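# Retrieve a fallen memory module and seat it correctly

## Task

A memory module slipped past the free slot of the open server and is lying between two sockets. Lift it out and insert it into that slot in its only valid orientation. Success requires every slot to carry a module with both of its latches closed. If a module is let fall more than a few centimetres, the task fails.

## Robot and tools

ROBOT. Two arms, left_arm and right_arm, each with a two-finger parallel gripper. The calibrated base of left_arm is at (-0.022, +0.469, 0) m with a small yaw (quat_wxyz +1.000, 0, 0, +0.024); right_arm is at (+0.008, -0.522, 0) m, unrotated. The gripper's fingers point along its own +z axis and close along its x axis. end_effector_position is the point midway between the pads; fingertips are 17.5 mm beyond it. A block about 10 cm long sticks out toward the gripper's -y side and rotates with it. A camera stand sits behind the arms.

FRAMES. Reported positions, orientations, velocities and Hand targets are in the scene frame: origin at table-top height halfway between the nominal bases, +z up, +x forward over the table, +y toward left_arm. Arm names do not match image sides. Reported poses can be off by a few centimetres, more at long reach. Commanded pose numbers are offsets along the current Hand target's own axes, never absolute poses.

ROW LAYOUT. Every command row is one flat list of 18 numbers, each in [-1, 1], covering both arms even if only one moves: left dx, dy, dz, rx, ry, rz, left gripper position, force_limit, speed, then the same nine for the right arm. dx..rz are an offset from that arm's Hand target as it stood when the action or move began; 1.0 equals 0.6 m of translation or 180 degrees of rotation, and rx, ry, rz form a single rotation vector. Sending six zeros re-requests the Hand target. The gripper numbers are settings, not offsets: position +1 is fully open (50 mm), about -0.65 pads touch, -1 means close until blocked. force_limit maps -1/0/+1 to about 20/102/185 N per pad (actual grip may run ~15 N higher); speed maps -1/0/+1 to 20/85/150 mm/s. Both start at +1. A 0 in any gripper field is a real command, so to leave a gripper alone resend its last three numbers. New force_limit or speed only take effect together with a position change of at least 0.01; to soften a grip, open first.

TOOLS.
execute_actions(actions, cameras): actions is a list of actions; each action is up to 15 rows of 1/30 s each, a short list repeating its last row. All rows in one action count from that action's start pose, and every new action starts from the then-current Hand target, so repeating an offset moves further. An empty list returns state and images.
move(target, speed, blend, stop_force, zero, blocking, cameras): target is one 18-number row or up to 15 rows, all offsets from the same starting Hand targets. Straight-line paths, ended together, minimum 0.5 s, capped at 10 s. speed in m/s, 0.002 to 3.6, default 0.25 (rotation up to twice that in rad/s), one value or one per target. blend in metres rounds corners; 0 stops at each target. stop_force in N, 3 to 120, one value for both arms, ends an arm's path when its wrist sensor feels that much resistance; unreliable if the gripper rotates; omit it when backing off a contact. zero (only with stop_force) rezeroes the sensor first, default true. blocking=false returns after about 0.5 s while motion continues; not allowed with stop_force. Gripper numbers in a list should be identical across rows. The result adds a "move:" line: done, off_target, moving, held or fault, plus limits=paced (pose clipped) or limits=held (steps withheld).
wait(seconds 0 to 10, cameras): robot holds its last command.
stop(cameras): brakes a running move; fingers continue.
zoom_image(camera, region=[x0, y0, x1, y1]): pixel box in cam_high, cam_low, cam_left_wrist or cam_right_wrist (all 672x504), at most 504 per side, on the latest image.
zero_wrist_force(arm): left_arm or right_arm; tares the wrist sensor and stop_force baseline.
finished_scene(scene): 1 or 2; ends the scene irreversibly.

RESULTS. Per arm: end_effector_position (m), quat_wxyz, velocities, Hand target (basis for the next offsets), Tool commands, joint positions/torques (positive toward larger angles, offset and noisy), Joint velocities possibly shown as within noise. Gripper object_status: 0 moving, 1 blocked while opening, 2 blocked while closing (a grip), 3 reached the setpoint or pads met (likely nothing held). Opening in mm is about (250 - position_measured) x 0.202. Wrist force and torque are in the gripper's own axes; a third line shows the peak since last shown. Action results list some intermediate positions.

CAUTIONS. Orientation commands are clipped to 32 degrees from the measured orientation each step, and one action may not reach the goal; if the gripper settles short, send the remaining distance as an offset. Arms are stiff: commanding even slightly beyond a firm contact can trigger a fault, a 10 s stop, from joint torque limits (125/122/125 N m for shoulder and elbow, about 23 N m for wrists) or an outside force near 150 N. To relieve pressing, command back past the gripper. Do not let the arms or a gripper squeeze each other; a clearance check may hold commands but does not guarantee no contact. Keep paths away from an arm's own base. Motors heat when holding loads, stretching or straining; MOTOR HOT appears at 70 °C and brakes lock at 85 °C for 30 to 60 s. Grip with -1 and confirm object_status 2, center firmly fixed objects between the pads, release nothing while it moves, keep drops of the module to a few centimetres at most, leave nothing off the table, and avoid hard hits. Loose items may occasionally be nudged by outside pushes.

Each tool is called after "Emit:" as name(argument=value, ...), one argument or row to a line, values as JSON.

## Session

Emit:
execute_actions(
  actions=[],
)

Scene clock: 0.00 s.
left_arm: end_effector_position=(+0.5751, +0.1524, +0.2499) position_measured=3 object_status=3 end_effector_quat_wxyz=(+0.052, +0.806, +0.532, +0.254) | right_arm: end_effector_position=(+0.1868, -0.0825, +0.2995) position_measured=3 object_status=3 end_effector_quat_wxyz=(+0.239, -0.500, +0.739, -0.383)
Joint positions: left_arm=[-0.925 -1.303 1.602 -2.047 -1.075 -0.427] | right_arm=[4.993 -1.678 -1.634 -2.119 0.905 -0.651]
Joint velocities: within noise
Joint torques (N m): no reading
Wrist force (N): no reading
Wrist torque (N m): no reading
Wrist force, peak (N): no reading
Hand target: left_arm +0.5751, +0.1524, +0.2499; +0.052, +0.806, +0.532, +0.254 | right_arm +0.1868, -0.0825, +0.2995; +0.239, -0.500, +0.739, -0.383
Tool commands: left_gripper/position=+1.0 left_gripper/force_limit=+1.0 left_gripper/speed=+1.0 right_gripper/position=+1.0 right_gripper/force_limit=+1.0 right_gripper/speed=+1.0

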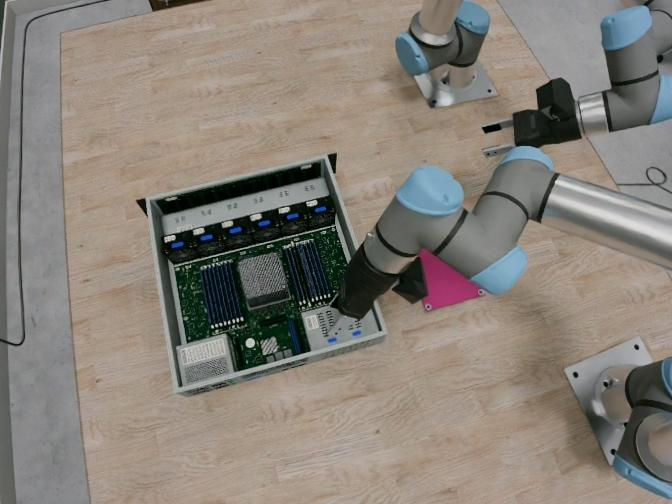

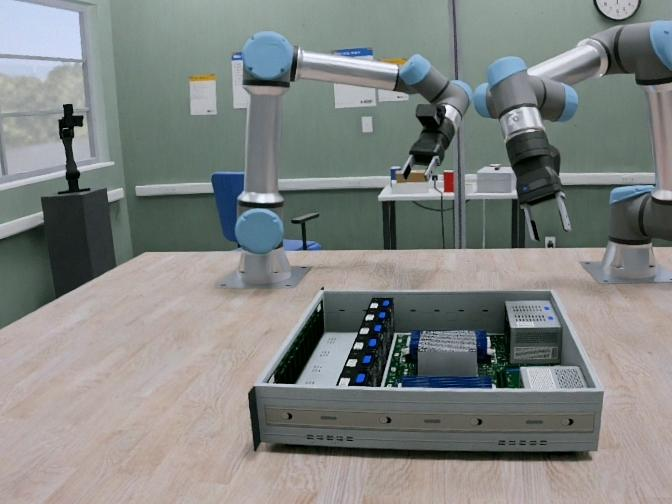

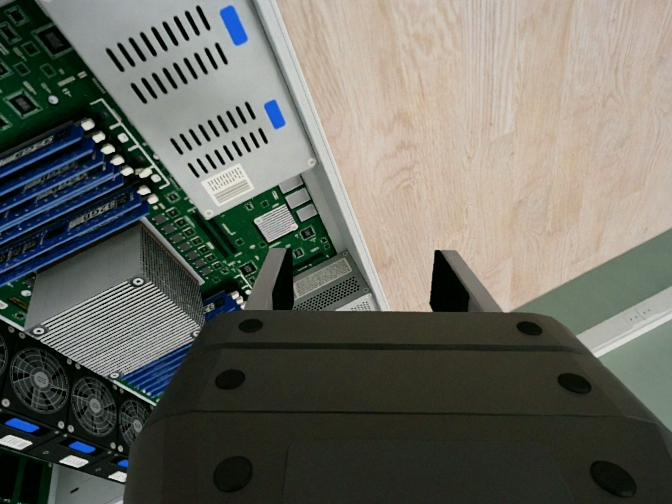

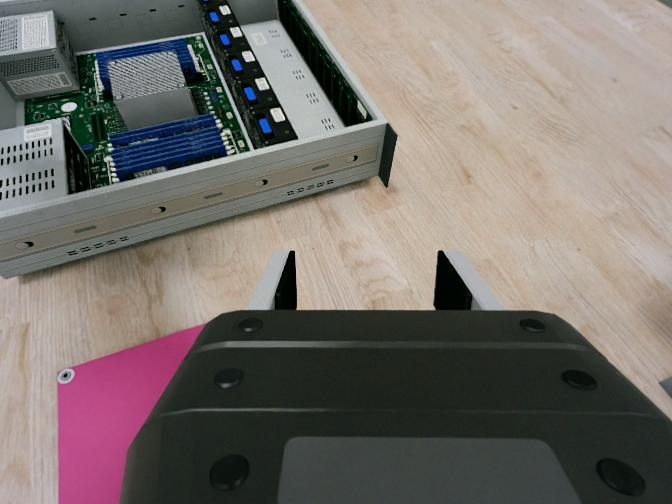

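Emit:
zoom_image(
  camera="cam_high",
  region=[130, 150, 390, 400],
)

Emit:
zoom_image(
  camera="cam_left_wrist",
  region=[0, 80, 260, 400],
)

Emit:
zoom_image(
  camera="cam_right_wrist",
  region=[0, 0, 300, 220],
)

Emit:
zoom_image(
  camera="cam_low",
  region=[240, 280, 620, 460],
)

Scaled by 1.938 from the camera's 672x504 image, which has a finer 960x720 frame.

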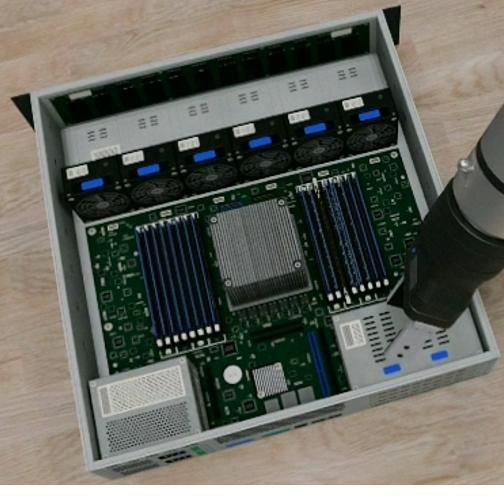

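Scaled by 1.575 from the camera's 672x504 image, which has a finer 960x720 frame.

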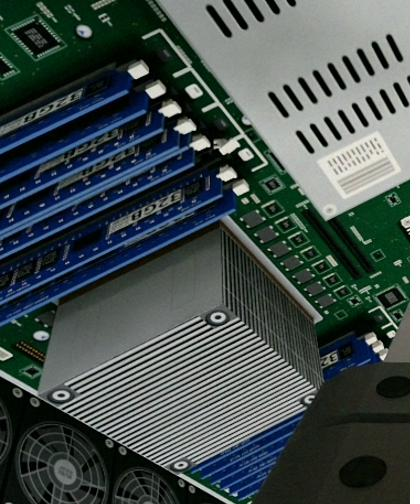

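Scaled by 1.680 from the camera's 672x504 image, which has a finer 960x720 frame.

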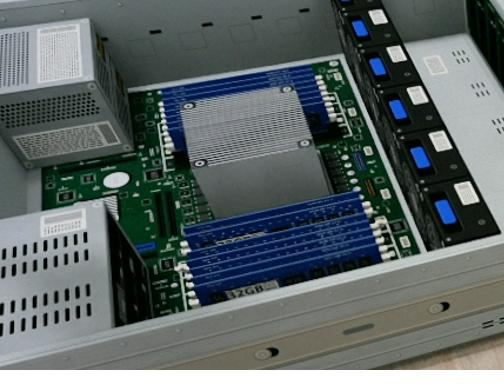

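Scaled by 1.326 from the camera's 672x504 image, which has a finer 960x720 frame.

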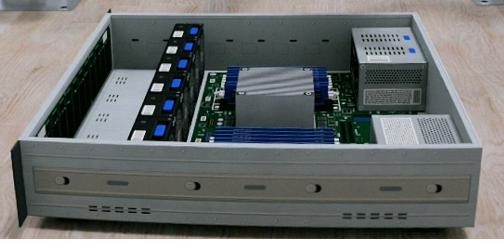

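Emit:
move(
  target=[-0.0912, 0.1188, -0.0272, 0.0355, -0.173, 0.362, 1, 1, 1, 0,0,0,0,0,0, 1,1,1],
  speed=0.4,
  cameras=["all"],
)

Scene clock: 86.87 s.
left_arm: end_effector_position=(+0.6101, +0.0705, +0.2698) position_measured=3 object_status=3 end_effector_quat_wxyz=(+0.000, +1.000, +0.000, +0.000) | right_arm: end_effector_position=(+0.1868, -0.0825, +0.2995) position_measured=3 object_status=3 end_effector_quat_wxyz=(+0.239, -0.500, +0.739, -0.383)
Joint positions: left_arm=[-0.789 -0.959 0.913 -1.524 -1.572 0.829] | right_arm=[4.993 -1.678 -1.634 -2.119 0.905 -0.651]
Joint torques (N m): left_arm=[-4.39 -71.33 -35.25 -2.65 -0.31 1.19] | right_arm=[-0.26 25.8 21.53 1.04 -1.08 0.04]
Wrist force (N): left_arm=[0.8 -0.9 0.1] | right_arm=[0.1 0.5 0.2]
Wrist torque (N m): left_arm=[-0.22 -0.05 0.05] | right_arm=[0.08 -0.01 0.00]
Wrist force, peak (N): left_arm=[-3.9 -0.5 -1.3] | right_arm=[0.0 0.4 0.9]
Hand target: left_arm +0.6100, +0.0704, +0.2699; +0.001, +1.000, +0.000, +0.000 | right_arm +0.1868, -0.0825, +0.2995; +0.239, -0.500, +0.739, -0.383
Off the commanded pose: left_arm 0.000 m, 0 deg | right_arm 0.000 m, 0 deg.
move: done
camera_calibration:
cam_left_wrist: T_world_to_cam=[[0.99993, 0.0107028, -0.00505422, -0.600572], [0.0118135, -0.928879, 0.370195, -0.0268623], [-0.000732644, -0.370229, -0.92894, 0.404671], [0, 0, 0, 1]] pos_world=[0.601144, 0.131297, 0.382824]

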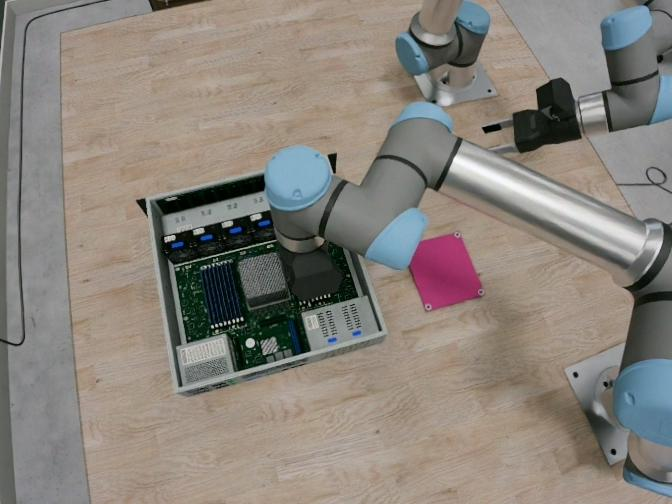

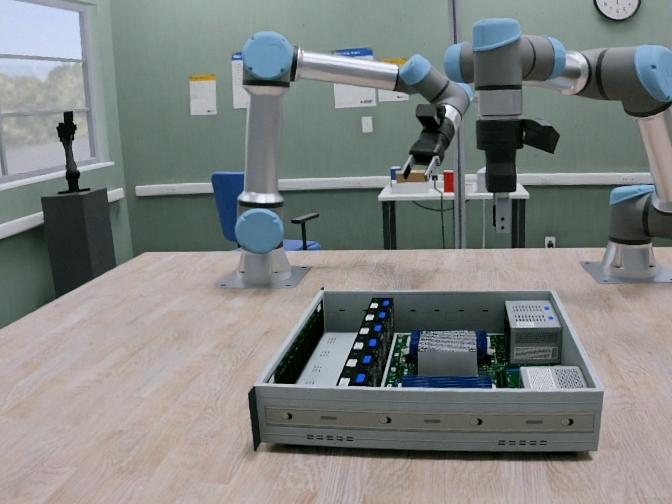

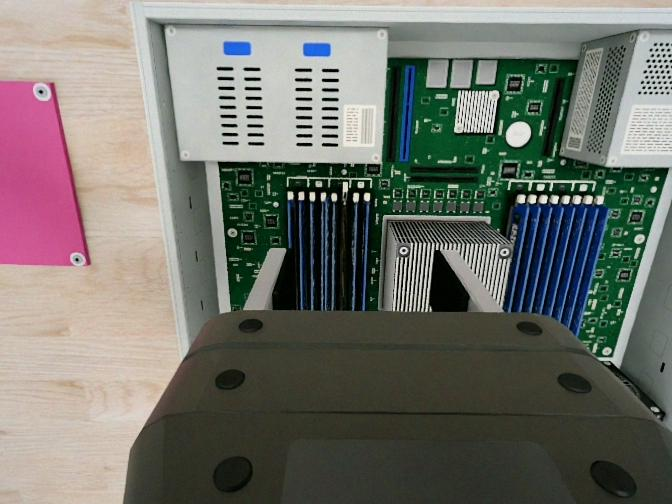

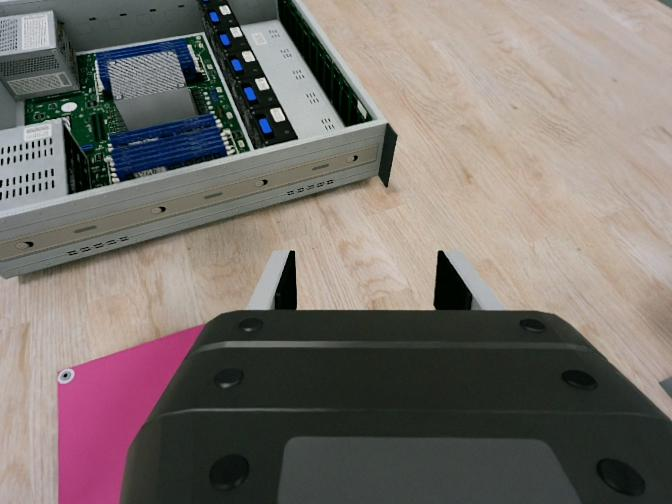

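Emit:
zoom_image(
  camera="cam_left_wrist",
  region=[270, 160, 400, 315],
)

Scaled by 3.252 from the camera's 672x504 image, which has a finer 960x720 frame.

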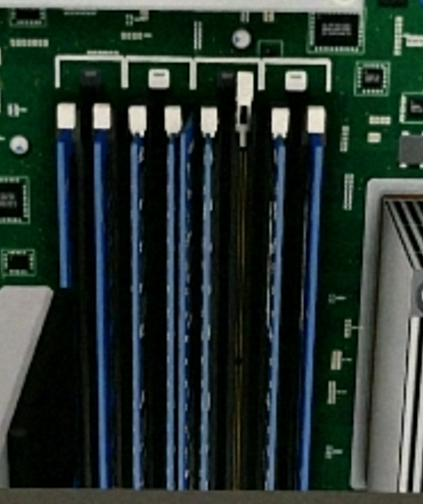

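Emit:
move(
  target=[0.0, 0.2167, 0.05, 0,0,0, 1, 1, 1, 0,0,0,0,0,0, 1,1,1],
  speed=0.4,
  cameras=["cam_left_wrist", "cam_right_wrist"],
)

Emit:
zoom_image(
  camera="cam_left_wrist",
  region=[260, 40, 420, 280],
)

Scene clock: 100.47 s.
left_arm: end_effector_position=(+0.6101, -0.0595, +0.2400) position_measured=3 object_status=3 end_effector_quat_wxyz=(+0.000, +1.000, +0.000, +0.000) | right_arm: end_effector_position=(+0.1868, -0.0825, +0.2995) position_measured=3 object_status=3 end_effector_quat_wxyz=(+0.239, -0.500, +0.739, -0.383)
Joint positions: left_arm=[-0.906 -0.694 0.528 -1.405 -1.572 0.712] | right_arm=[4.993 -1.678 -1.634 -2.119 0.905 -0.651]
Joint torques (N m): left_arm=[-3.77 -76.46 -36.33 -4.69 -0.62 -1.23] | right_arm=[0.49 26.49 22.02 1.04 -1.16 0.03]
Wrist force (N): left_arm=[1.5 -1.1 0.1] | right_arm=[0.3 0.1 0.5]
Wrist torque (N m): left_arm=[-0.26 -0.18 0.18] | right_arm=[0.01 -0.05 0.00]
Wrist force, peak (N): left_arm=[6.1 -16.4 -0.4] | right_arm=[0.2 0.7 0.6]
Hand target: left_arm +0.6101, -0.0596, +0.2401; +0.001, +1.000, +0.000, +0.000 | right_arm +0.1868, -0.0825, +0.2995; +0.239, -0.500, +0.739, -0.383
Off the commanded pose: left_arm 0.000 m, 0 deg | right_arm 0.000 m, 0 deg.
move: done
camera_calibration:
cam_left_wrist: T_world_to_cam=[[0.99993, 0.0106666, -0.00514742, -0.599298], [0.0118143, -0.928879, 0.370194, -0.136585], [-0.000832638, -0.370229, -0.92894, 0.328919], [0, 0, 0, 1]] pos_world=[0.601143, 0.00129673, 0.353024]
Images, in order (width x height): cam_left_wrist 672x504, cam_right_wrist 672x504.

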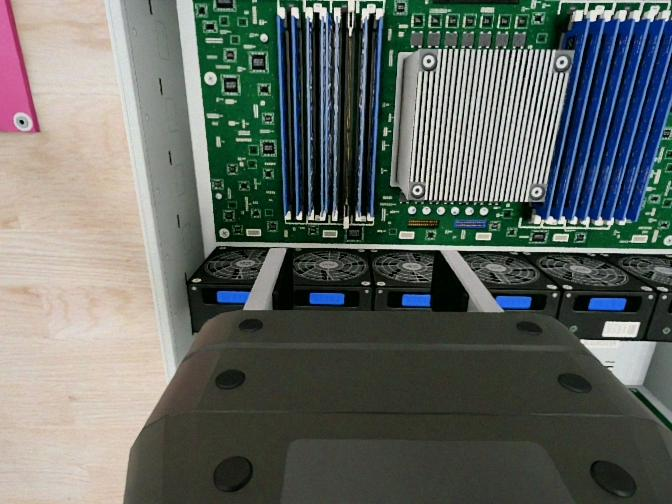

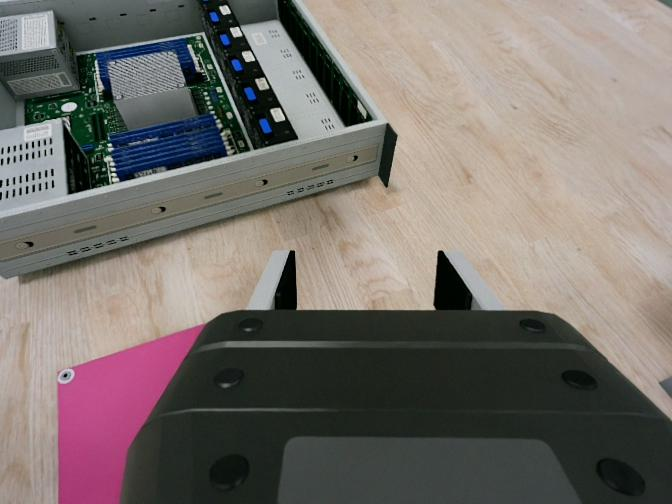

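Scaled by 2.100 from the camera's 672x504 image, which has a finer 960x720 frame.

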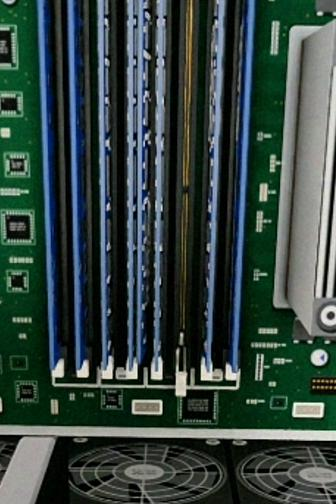

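Emit:
zoom_image(
  camera="cam_left_wrist",
  region=[300, 0, 390, 80],
)

Emit:
zoom_image(
  camera="cam_left_wrist",
  region=[300, 70, 390, 150],
)

Emit:
zoom_image(
  camera="cam_left_wrist",
  region=[300, 150, 390, 235],
)

Scaled by 5.600 from the camera's 672x504 image, which has a finer 960x720 frame.

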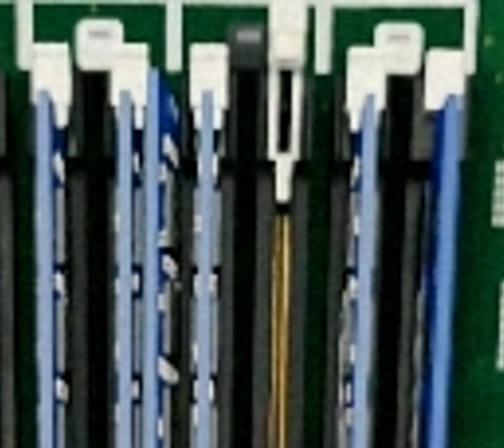

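Scaled by 5.600 from the camera's 672x504 image, which has a finer 960x720 frame.

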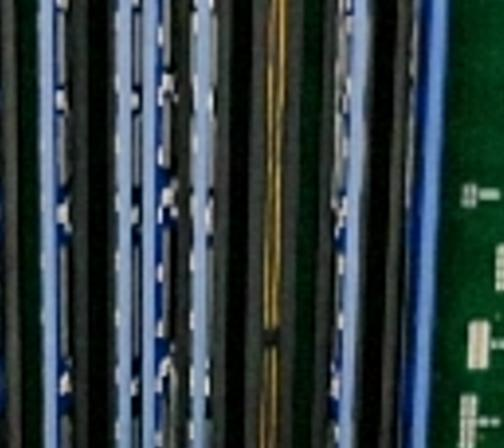

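Scaled by 5.600 from the camera's 672x504 image, which has a finer 960x720 frame.

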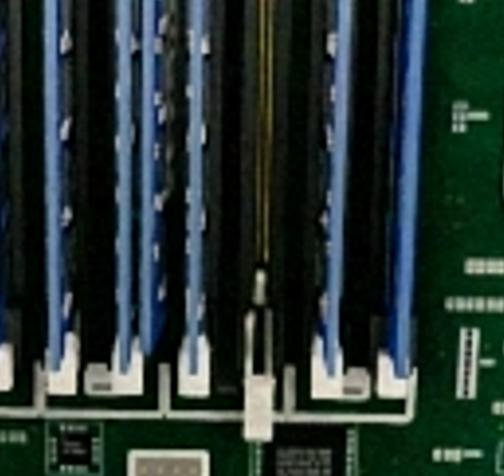

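Emit:
zoom_image(
  camera="cam_left_wrist",
  region=[230, 230, 510, 330],
)

Emit:
zoom_image(
  camera="cam_right_wrist",
  region=[230, 230, 510, 330],
)

Scaled by 1.800 from the camera's 672x504 image, which has a finer 960x720 frame.

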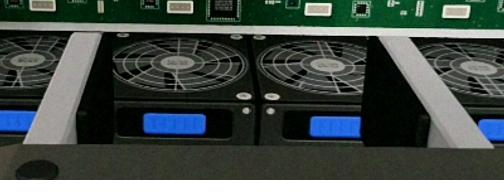

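Scaled by 1.800 from the camera's 672x504 image, which has a finer 960x720 frame.

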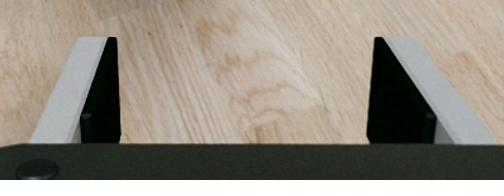

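Emit:
move(
  target=[0,0,0, 0,0,0, 1, 1, 1, -0.1835,-0.1137,0.4335,0.0726,-0.2424,-0.1284, 1,1,1],
  speed=0.3,
  cameras=["cam_high", "cam_right_wrist"],
)

Scene clock: 180.57 s.
left_arm: end_effector_position=(+0.6101, -0.0596, +0.2401) position_measured=3 object_status=3 end_effector_quat_wxyz=(+0.001, +1.000, +0.000, +0.000) | right_arm: end_effector_position=(+0.4587, -0.0801, +0.1974) position_measured=3 object_status=3 end_effector_quat_wxyz=(-0.469, +0.710, -0.439, +0.290) end_effector_velocity=(+0.000, +0.000, +0.001) end_effector_angular_velocity=(+0.005, +0.000, +0.003)
Joint positions: left_arm=[-0.907 -0.694 0.528 -1.405 -1.572 0.712] | right_arm=[4.427 -1.931 -2.287 0.517 0.832 -2.742]
Joint velocities: left_arm=[within noise] | right_arm=[-0.002 0 0.001 0.005 0.005 -0.002]
Joint torques (N m): left_arm=[-4.12 -86.25 -37.93 -0.34 0.97 -1.21] | right_arm=[-6.01 17.4 4.84 5.67 0.97 -1.18]
Wrist force (N): left_arm=[1.2 -0.8 0.0] | right_arm=[-0.1 0.1 1.1]
Wrist torque (N m): left_arm=[-0.23 -0.15 0.18] | right_arm=[-0.03 0.03 -0.06]
Wrist force, peak (N): left_arm=[1.6 -1.3 0.2] | right_arm=[5.9 0.4 4.2]
Hand target: left_arm +0.6101, -0.0596, +0.2401; +0.001, +1.000, +0.000, +0.000 | right_arm +0.4587, -0.0801, +0.1973; -0.469, +0.710, -0.439, +0.290
Off the commanded pose: left_arm 0.000 m, 0 deg | right_arm 0.000 m, 0 deg.
move: done
camera_calibration:
cam_right_wrist: T_world_to_cam=[[0.452913, -0.891518, -0.0080593, -0.265548], [-0.614691, -0.305705, -0.727118, 0.415179], [0.645775, 0.334275, -0.686466, 0.00106715], [0, 0, 0, 1]] pos_world=[0.374788, -0.110176, 0.300477]
Images, in order (width x height): cam_high 672x504, cam_right_wrist 672x504.

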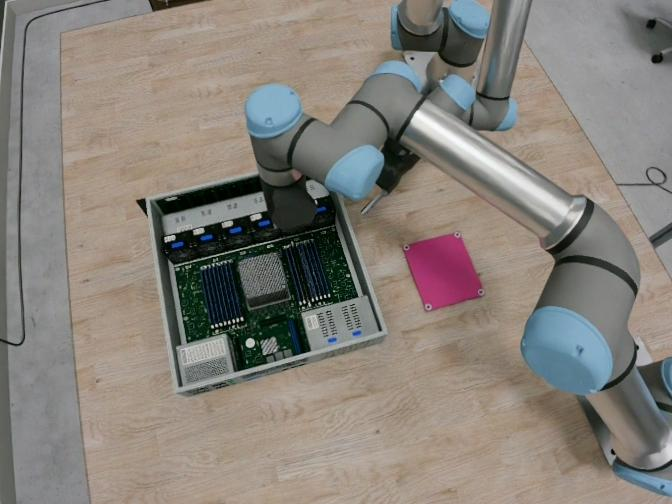

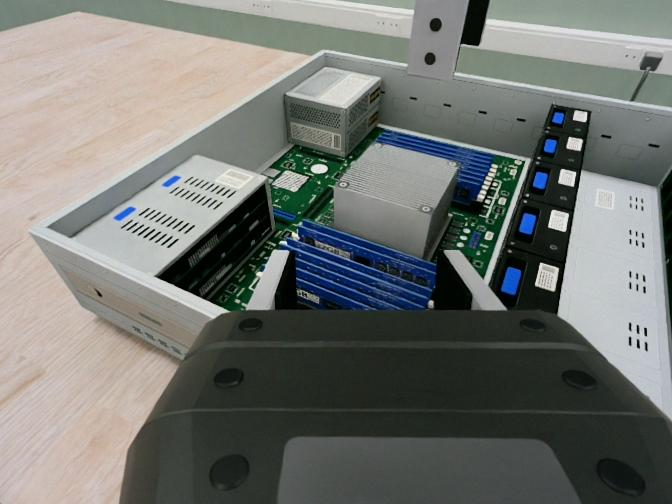

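Emit:
zoom_image(
  camera="cam_right_wrist",
  region=[270, 210, 450, 320],
)

Emit:
zoom_image(
  camera="cam_right_wrist",
  region=[380, 0, 500, 90],
)

Scaled by 2.800 from the camera's 672x504 image, which has a finer 960x720 frame.

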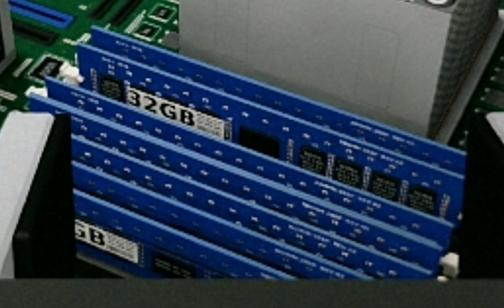

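Scaled by 4.200 from the camera's 672x504 image, which has a finer 960x720 frame.

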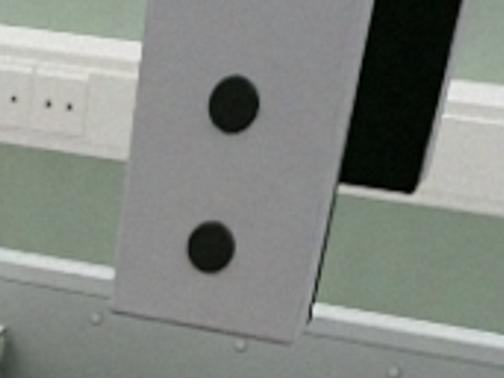

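Emit:
move(
  target=[0,0,0, 0,0,0, 1, 1, 1, -0.015,0.062,0.042,-0.111,0,0, 1,1,1],
  speed=0.3,
  cameras=["cam_right_wrist"],
)

Emit:
zoom_image(
  camera="cam_right_wrist",
  region=[250, 100, 480, 300],
)

Scene clock: 201.90 s.
left_arm: end_effector_position=(+0.6101, -0.0596, +0.2401) position_measured=3 object_status=3 end_effector_quat_wxyz=(+0.001, +1.000, +0.000, +0.000) | right_arm: end_effector_position=(+0.4624, -0.0683, +0.1533) position_measured=3 object_status=3 end_effector_quat_wxyz=(-0.338, +0.780, -0.483, +0.209)
Joint positions: left_arm=[-0.907 -0.694 0.528 -1.405 -1.572 0.712] | right_arm=[4.345 -1.854 -2.167 -0.023 1.056 -2.584]
Joint torques (N m): left_arm=[-3.69 -86.02 -38.16 -0.28 0.93 -1.29] | right_arm=[2.03 17.1 17.18 1.08 0.62 0.03]
Wrist force (N): left_arm=[1.3 -0.9 0.2] | right_arm=[0.7 0.5 0.0]
Wrist torque (N m): left_arm=[-0.24 -0.15 0.18] | right_arm=[0.09 -0.11 -0.15]
Wrist force, peak (N): left_arm=[1.7 -1.2 0.4] | right_arm=[-3.7 0.5 -0.5]
Hand target: left_arm +0.6101, -0.0596, +0.2401; +0.001, +1.000, +0.000, +0.000 | right_arm +0.4624, -0.0682, +0.1532; -0.338, +0.780, -0.483, +0.209
Off the commanded pose: left_arm 0.000 m, 0 deg | right_arm 0.000 m, 0 deg.
move: done
camera_calibration:
cam_right_wrist: T_world_to_cam=[[0.450089, -0.89293, -0.00981943, -0.255574], [-0.799903, -0.398261, -0.448935, 0.425681], [0.396957, 0.209915, -0.89351, 0.102794], [0, 0, 0, 1]] pos_world=[0.41473, -0.0802548, 0.280441]
Images, in order (width x height): cam_right_wrist 672x504.

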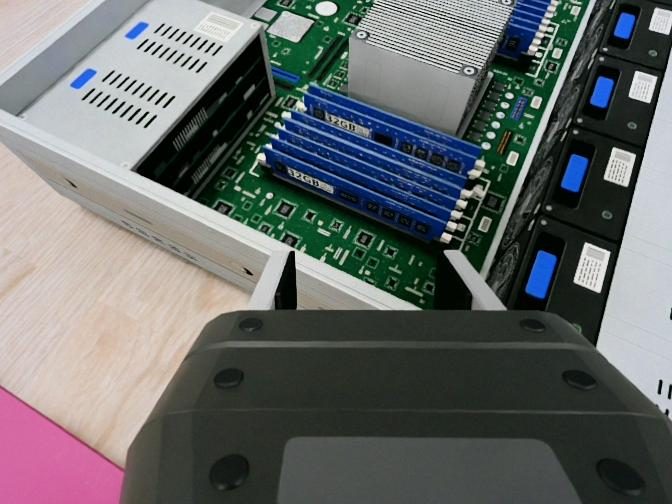

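Scaled by 2.191 from the camera's 672x504 image, which has a finer 960x720 frame.

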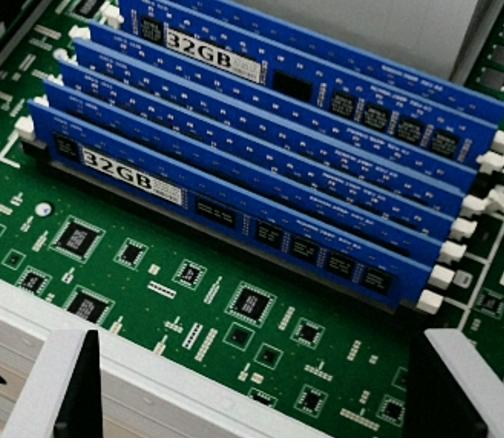

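Emit:
zoom_image(
  camera="cam_right_wrist",
  region=[250, 75, 370, 200],
)

Emit:
zoom_image(
  camera="cam_right_wrist",
  region=[370, 120, 500, 250],
)

Scaled by 4.032 from the camera's 672x504 image, which has a finer 960x720 frame.

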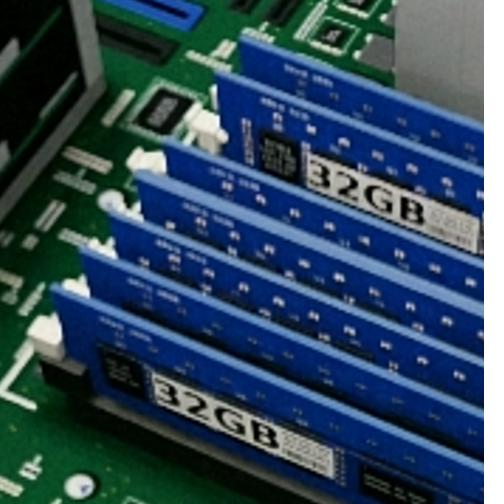

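Scaled by 3.877 from the camera's 672x504 image, which has a finer 960x720 frame.

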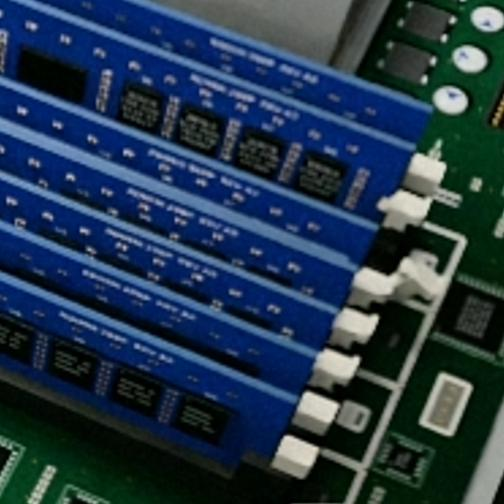

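Emit:
move(
  target=[0.0333,0,0.15, 0,0,0, 1, 1, 1, 0,0,0,0,0,0, 1,1,1],
  speed=0.3,
  cameras=["cam_left_wrist","cam_right_wrist"],
)

Emit:
zoom_image(
  camera="cam_left_wrist",
  region=[220, 0, 380, 120],
)

Emit:
zoom_image(
  camera="cam_left_wrist",
  region=[220, 120, 380, 240],
)

Scene clock: 222.50 s.
left_arm: end_effector_position=(+0.6301, -0.0596, +0.1500) position_measured=3 object_status=3 end_effector_quat_wxyz=(+0.000, +1.000, +0.000, +0.000) | right_arm: end_effector_position=(+0.4624, -0.0682, +0.1532) position_measured=3 object_status=3 end_effector_quat_wxyz=(-0.338, +0.780, -0.483, +0.209)
Joint positions: left_arm=[-0.888 -0.654 0.685 -1.602 -1.572 0.73] | right_arm=[4.345 -1.854 -2.167 -0.024 1.056 -2.584]
Joint torques (N m): left_arm=[-3.87 -87.82 -27.65 -3.45 1.17 -1.27] | right_arm=[6 16.84 22.84 3.41 0.58 0.69]
Wrist force (N): left_arm=[1.0 -1.3 0.0] | right_arm=[0.6 0.6 -0.2]
Wrist torque (N m): left_arm=[-0.31 -0.12 0.06] | right_arm=[0.11 -0.10 -0.15]
Wrist force, peak (N): left_arm=[2.0 -1.0 3.0] | right_arm=[0.7 0.8 0.1]
Hand target: left_arm +0.6300, -0.0597, +0.1501; +0.001, +1.000, +0.000, +0.000 | right_arm +0.4624, -0.0682, +0.1532; -0.338, +0.780, -0.483, +0.209
Off the commanded pose: left_arm 0.000 m, 0 deg | right_arm 0.000 m, 0 deg.
move: done
camera_calibration:
cam_left_wrist: T_world_to_cam=[[0.99993, 0.0106311, -0.00523976, -0.619634], [0.0118155, -0.928914, 0.370106, -0.103573], [-0.000932657, -0.370142, -0.928975, 0.245365], [0, 0, 0, 1]] pos_world=[0.621043, 0.00119706, 0.263024]
cam_right_wrist: T_world_to_cam=[[0.45014, -0.892904, -0.00984106, -0.255498], [-0.800013, -0.398366, -0.448645, 0.425634], [0.396677, 0.209826, -0.893656, 0.102833], [0, 0, 0, 1]] pos_world=[0.414731, -0.0801545, 0.280342]
Images, in order (width x height): cam_left_wrist 672x504, cam_right_wrist 672x504.

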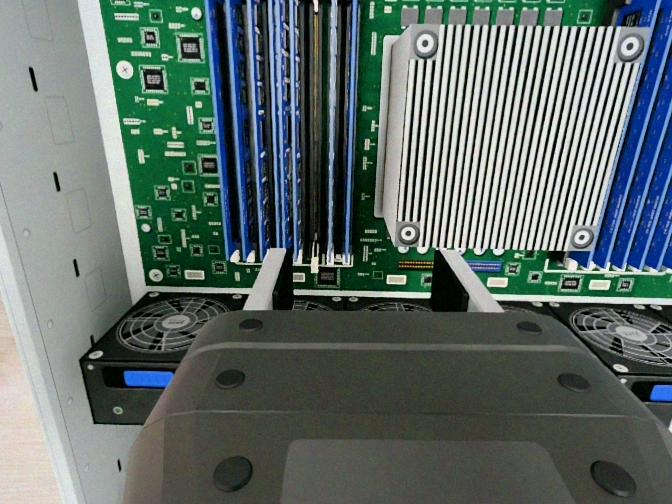

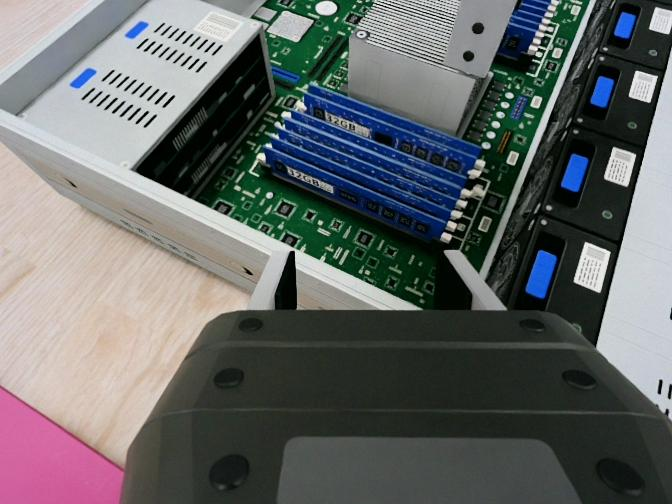

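Scaled by 3.150 from the camera's 672x504 image, which has a finer 960x720 frame.

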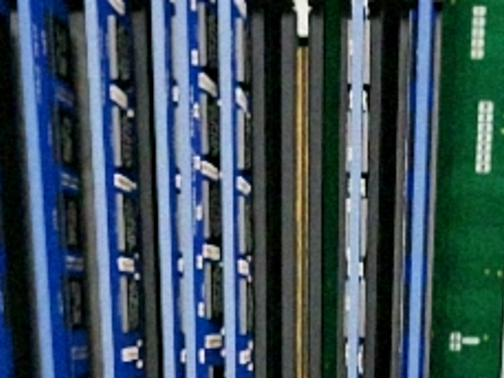

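Scaled by 3.150 from the camera's 672x504 image, which has a finer 960x720 frame.

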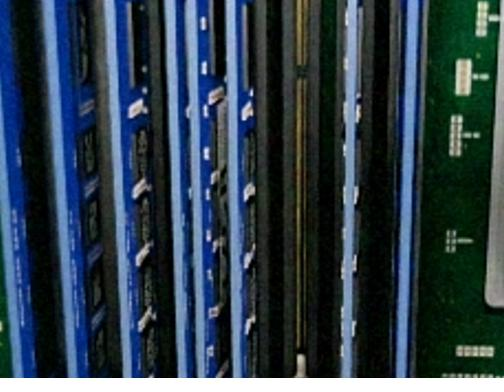

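Emit:
zoom_image(
  camera="cam_left_wrist",
  region=[240, 235, 310, 315],
)

Emit:
zoom_image(
  camera="cam_right_wrist",
  region=[420, 235, 520, 315],
)

Emit:
zoom_image(
  camera="cam_right_wrist",
  region=[430, 0, 530, 90],
)

Scaled by 6.300 from the camera's 672x504 image, which has a finer 960x720 frame.

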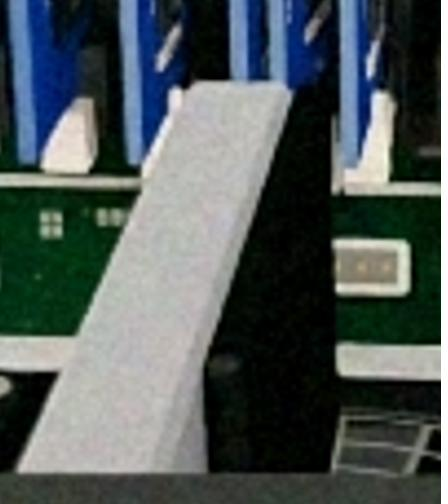

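Scaled by 5.040 from the camera's 672x504 image, which has a finer 960x720 frame.

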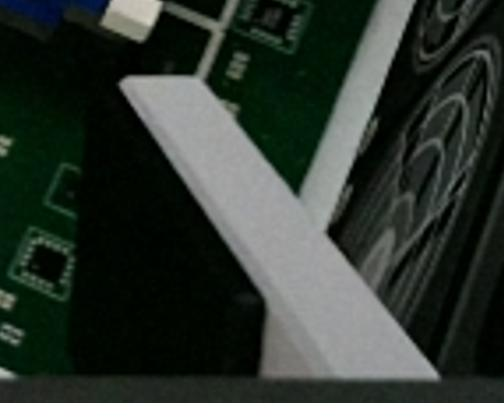

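Scaled by 5.040 from the camera's 672x504 image, which has a finer 960x720 frame.

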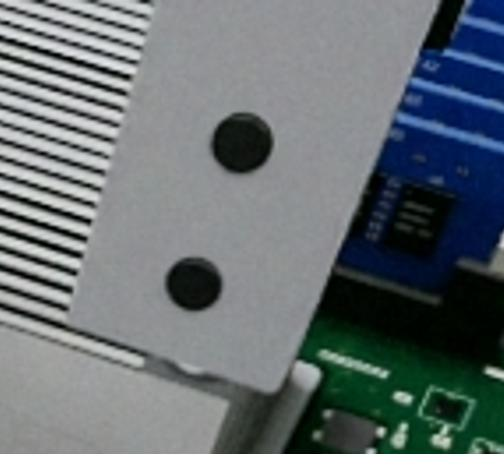

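Emit:
zoom_image(
  camera="cam_right_wrist",
  region=[420, 140, 500, 250],
)

Emit:
zoom_image(
  camera="cam_right_wrist",
  region=[245, 75, 325, 185],
)

Scaled by 4.582 from the camera's 672x504 image, which has a finer 960x720 frame.

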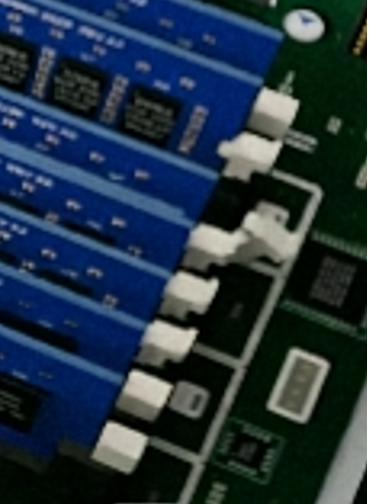

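Scaled by 4.582 from the camera's 672x504 image, which has a finer 960x720 frame.

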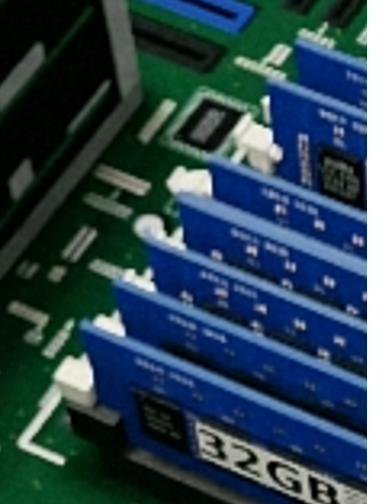

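Emit:
move(
  target=[-0.05,-0.35,-0.2, 0,0,0, 1, 1, 1, 0,0,0,0,0,0, 1,1,1],
  speed=0.4,
  cameras=[],
)

Emit:
move(
  target=[0,0,0, 0,0,0, 1, 1, 1, 0.2478,-0.0705,0.1035,0.080,-0.2895,-0.2037, 1,1,1],
  speed=0.3,
  cameras=["all"],
)

Scene clock: 358.20 s.
left_arm: end_effector_position=(+0.6000, +0.1503, +0.2697) position_measured=3 object_status=3 end_effector_quat_wxyz=(+0.000, +1.000, +0.000, +0.000) | right_arm: end_effector_position=(+0.4624, -0.0682, +0.1532) position_measured=3 object_status=3 end_effector_quat_wxyz=(-0.338, +0.780, -0.483, +0.209)
Joint positions: left_arm=[-0.713 -1.095 1.125 -1.601 -1.572 0.905] | right_arm=[4.345 -1.854 -2.167 -0.024 1.056 -2.584]
Joint torques (N m): left_arm=[7.13 -59.62 -34 -5.9 -1.33 1.14] | right_arm=[5.62 17.26 12.23 5.86 -1.37 -1.15]
Wrist force (N): left_arm=[0.5 -0.8 0.6] | right_arm=[0.1 0.6 0.0]
Wrist torque (N m): left_arm=[-0.22 0.01 0.07] | right_arm=[0.12 -0.01 -0.15]
Wrist force, peak (N): left_arm=[4.9 -14.7 -1.4] | right_arm=[0.7 0.8 0.2]
Hand target: left_arm +0.6000, +0.1504, +0.2699; +0.001, +1.000, +0.000, +0.000 | right_arm +0.4624, -0.0682, +0.1532; -0.338, +0.780, -0.483, +0.209
Off the commanded pose: left_arm 0.000 m, 0 deg | right_arm 0.000 m, 0 deg.
move: done
No camera images: "cameras" was empty.

Scene clock: 360.67 s.
left_arm: end_effector_position=(+0.6000, +0.1504, +0.2699) position_measured=3 object_status=3 end_effector_quat_wxyz=(+0.001, +1.000, +0.000, +0.000) | right_arm: end_effector_position=(+0.5952, -0.1680, +0.1416) position_measured=3 object_status=3 end_effector_quat_wxyz=(-0.522, +0.853, +0.001, +0.000) end_effector_velocity=(+0.000, +0.000, -0.001) end_effector_angular_velocity=(-0.001, +0.003, +0.002)
Joint positions: left_arm=[-0.713 -1.096 1.125 -1.601 -1.572 0.905] | right_arm=[3.573 -2.226 -1.799 -0.003 2.514 -3.924]
Joint velocities: left_arm=[within noise] | right_arm=[0 -0.001 0 -0.005 0.002 -0.003]
Joint torques (N m): left_arm=[7.64 -68.3 -37.65 -6.28 -1.4 1.04] | right_arm=[-6.4 50.62 23.51 0.39 3.6 -1.12]
Wrist force (N): left_arm=[0.8 -0.9 0.6] | right_arm=[0.4 0.4 0.7]
Wrist torque (N m): left_arm=[-0.23 -0.03 0.07] | right_arm=[0.02 -0.05 -0.02]
Wrist force, peak (N): left_arm=[1.1 -1.0 0.3] | right_arm=[2.6 2.4 -2.8]
Hand target: left_arm +0.6000, +0.1504, +0.2699; +0.001, +1.000, +0.000, +0.000 | right_arm +0.5952, -0.1681, +0.1417; -0.522, +0.853, +0.001, +0.000
Off the commanded pose: left_arm 0.000 m, 0 deg | right_arm 0.000 m, 0 deg.
move: done
camera_calibration:
cam_left_wrist: T_world_to_cam=[[0.999931, 0.0106085, -0.00501967, -0.591223], [0.0117131, -0.928832, 0.370315, 0.0475713], [-0.000733954, -0.370349, -0.928893, 0.434289], [0, 0, 0, 1]] pos_world=[0.590944, 0.211296, 0.382824]
cam_right_wrist: T_world_to_cam=[[0.999946, 0.00747979, -0.00727133, -0.580812], [0.000564128, -0.734798, -0.678286, -0.0136499], [-0.0104164, 0.678245, -0.734762, 0.359266], [0, 0, 0, 1]] pos_world=[0.58453, -0.249356, 0.250493]

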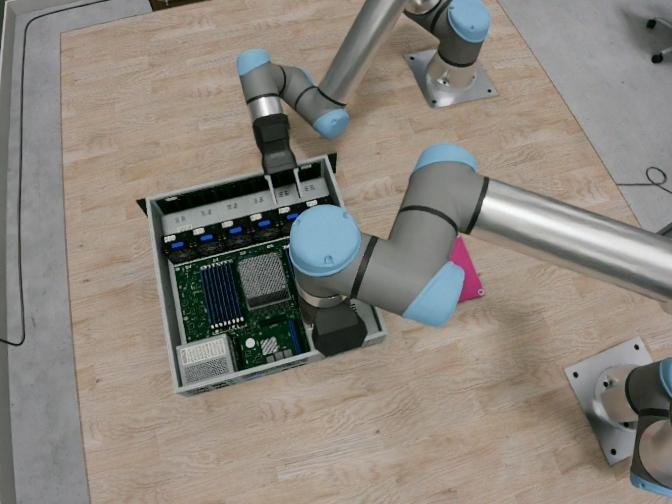

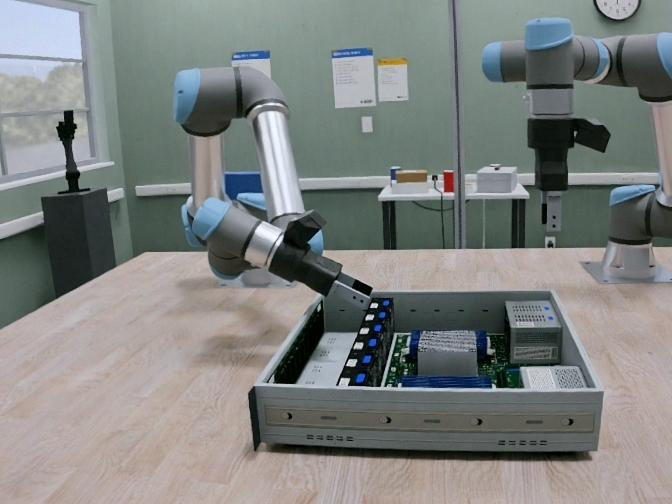

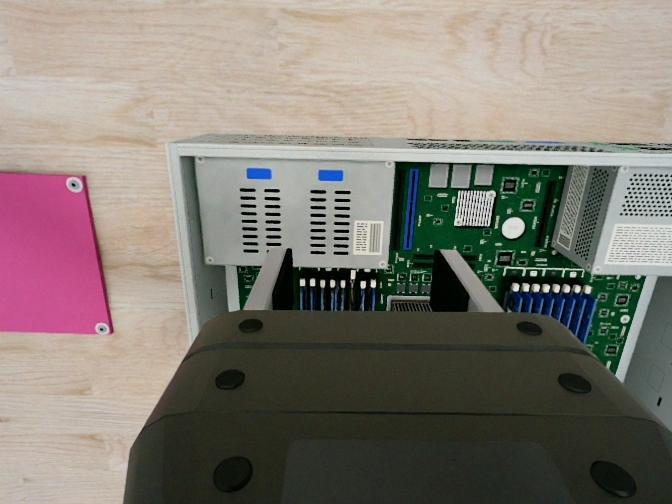

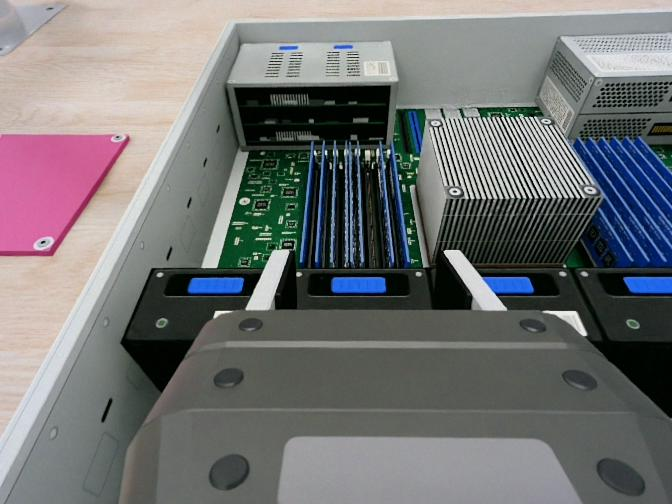

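Emit:
zoom_image(
  camera="cam_right_wrist",
  region=[295, 130, 425, 275],
)

Emit:
zoom_image(
  camera="cam_right_wrist",
  region=[295, 130, 375, 200],
)

Scaled by 3.476 from the camera's 672x504 image, which has a finer 960x720 frame.

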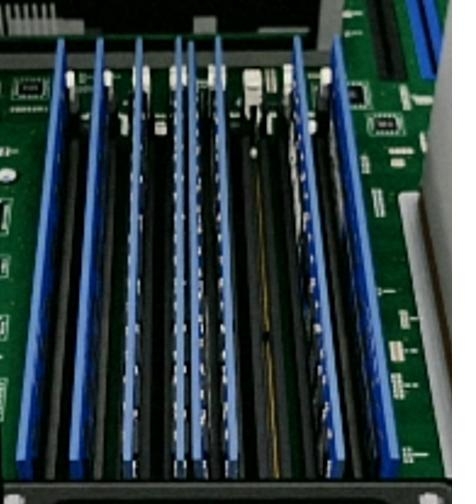

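Scaled by 6.300 from the camera's 672x504 image, which has a finer 960x720 frame.

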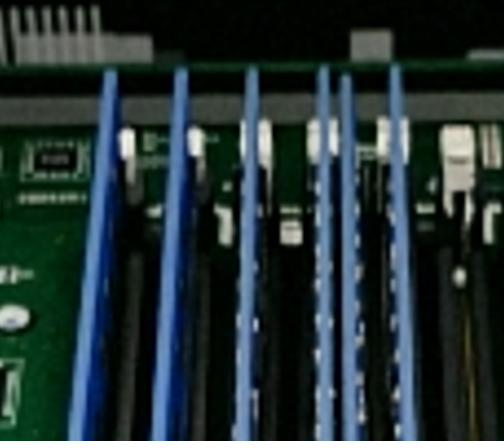

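Emit:
move(
  target=[0,0,0, 0,0,0, 1, 1, 1, -0.3253,-0.1397,0.0598,-0.0423,0.3330,0.2035, 1,1,1],
  speed=0.3,
  cameras=["cam_right_wrist"],
)

Scene clock: 451.17 s.
left_arm: end_effector_position=(+0.6000, +0.1504, +0.2699) position_measured=3 object_status=3 end_effector_quat_wxyz=(+0.001, +1.000, +0.000, +0.000) | right_arm: end_effector_position=(+0.3999, -0.0982, +0.1999) position_measured=3 object_status=3 end_effector_quat_wxyz=(-0.373, +0.728, -0.511, +0.262) end_effector_velocity=(+0.000, +0.000, +0.000) end_effector_angular_velocity=(-0.003, +0.000, -0.003)
Joint positions: left_arm=[-0.713 -1.096 1.125 -1.601 -1.572 0.905] | right_arm=[4.547 -1.651 -2.326 -0.136 0.785 -2.338]
Joint velocities: left_arm=[within noise] | right_arm=[0 0 0.001 -0.006 -0.002 0.003]
Joint torques (N m): left_arm=[7.25 -67.62 -38.21 -6.18 -1.35 0.97] | right_arm=[6.21 10.47 10.02 0.83 -3.78 1.1]
Wrist force (N): left_arm=[0.9 -1.0 0.3] | right_arm=[0.2 0.7 0.7]
Wrist torque (N m): left_arm=[-0.26 -0.05 0.08] | right_arm=[0.12 -0.04 -0.14]
Wrist force, peak (N): left_arm=[0.9 -1.2 0.2] | right_arm=[4.6 3.9 -4.0]
Hand target: left_arm +0.6000, +0.1504, +0.2699; +0.001, +1.000, +0.000, +0.000 | right_arm +0.3999, -0.0982, +0.1998; -0.373, +0.729, -0.511, +0.262
Off the commanded pose: left_arm 0.000 m, 0 deg | right_arm 0.000 m, 0 deg.
move: done
camera_calibration:
cam_right_wrist: T_world_to_cam=[[0.34472, -0.938658, -0.00940796, -0.216097], [-0.779718, -0.28074, -0.559665, 0.41026], [0.522693, 0.200263, -0.828666, 0.111233], [0, 0, 0, 1]] pos_world=[0.33624, -0.10994, 0.31975]
Images, in order (width x height): cam_right_wrist 672x504.

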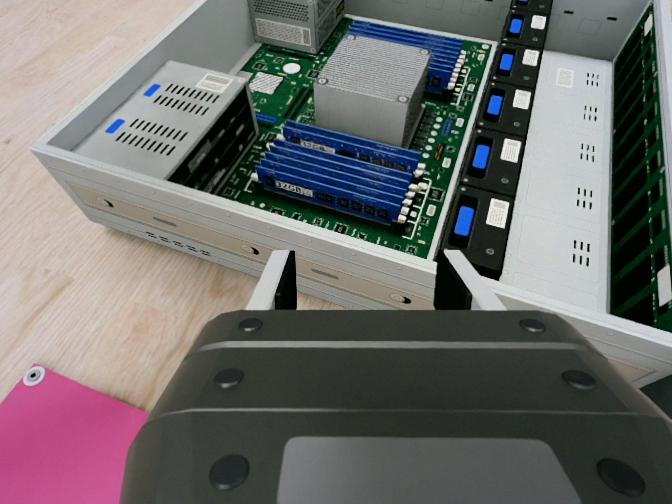

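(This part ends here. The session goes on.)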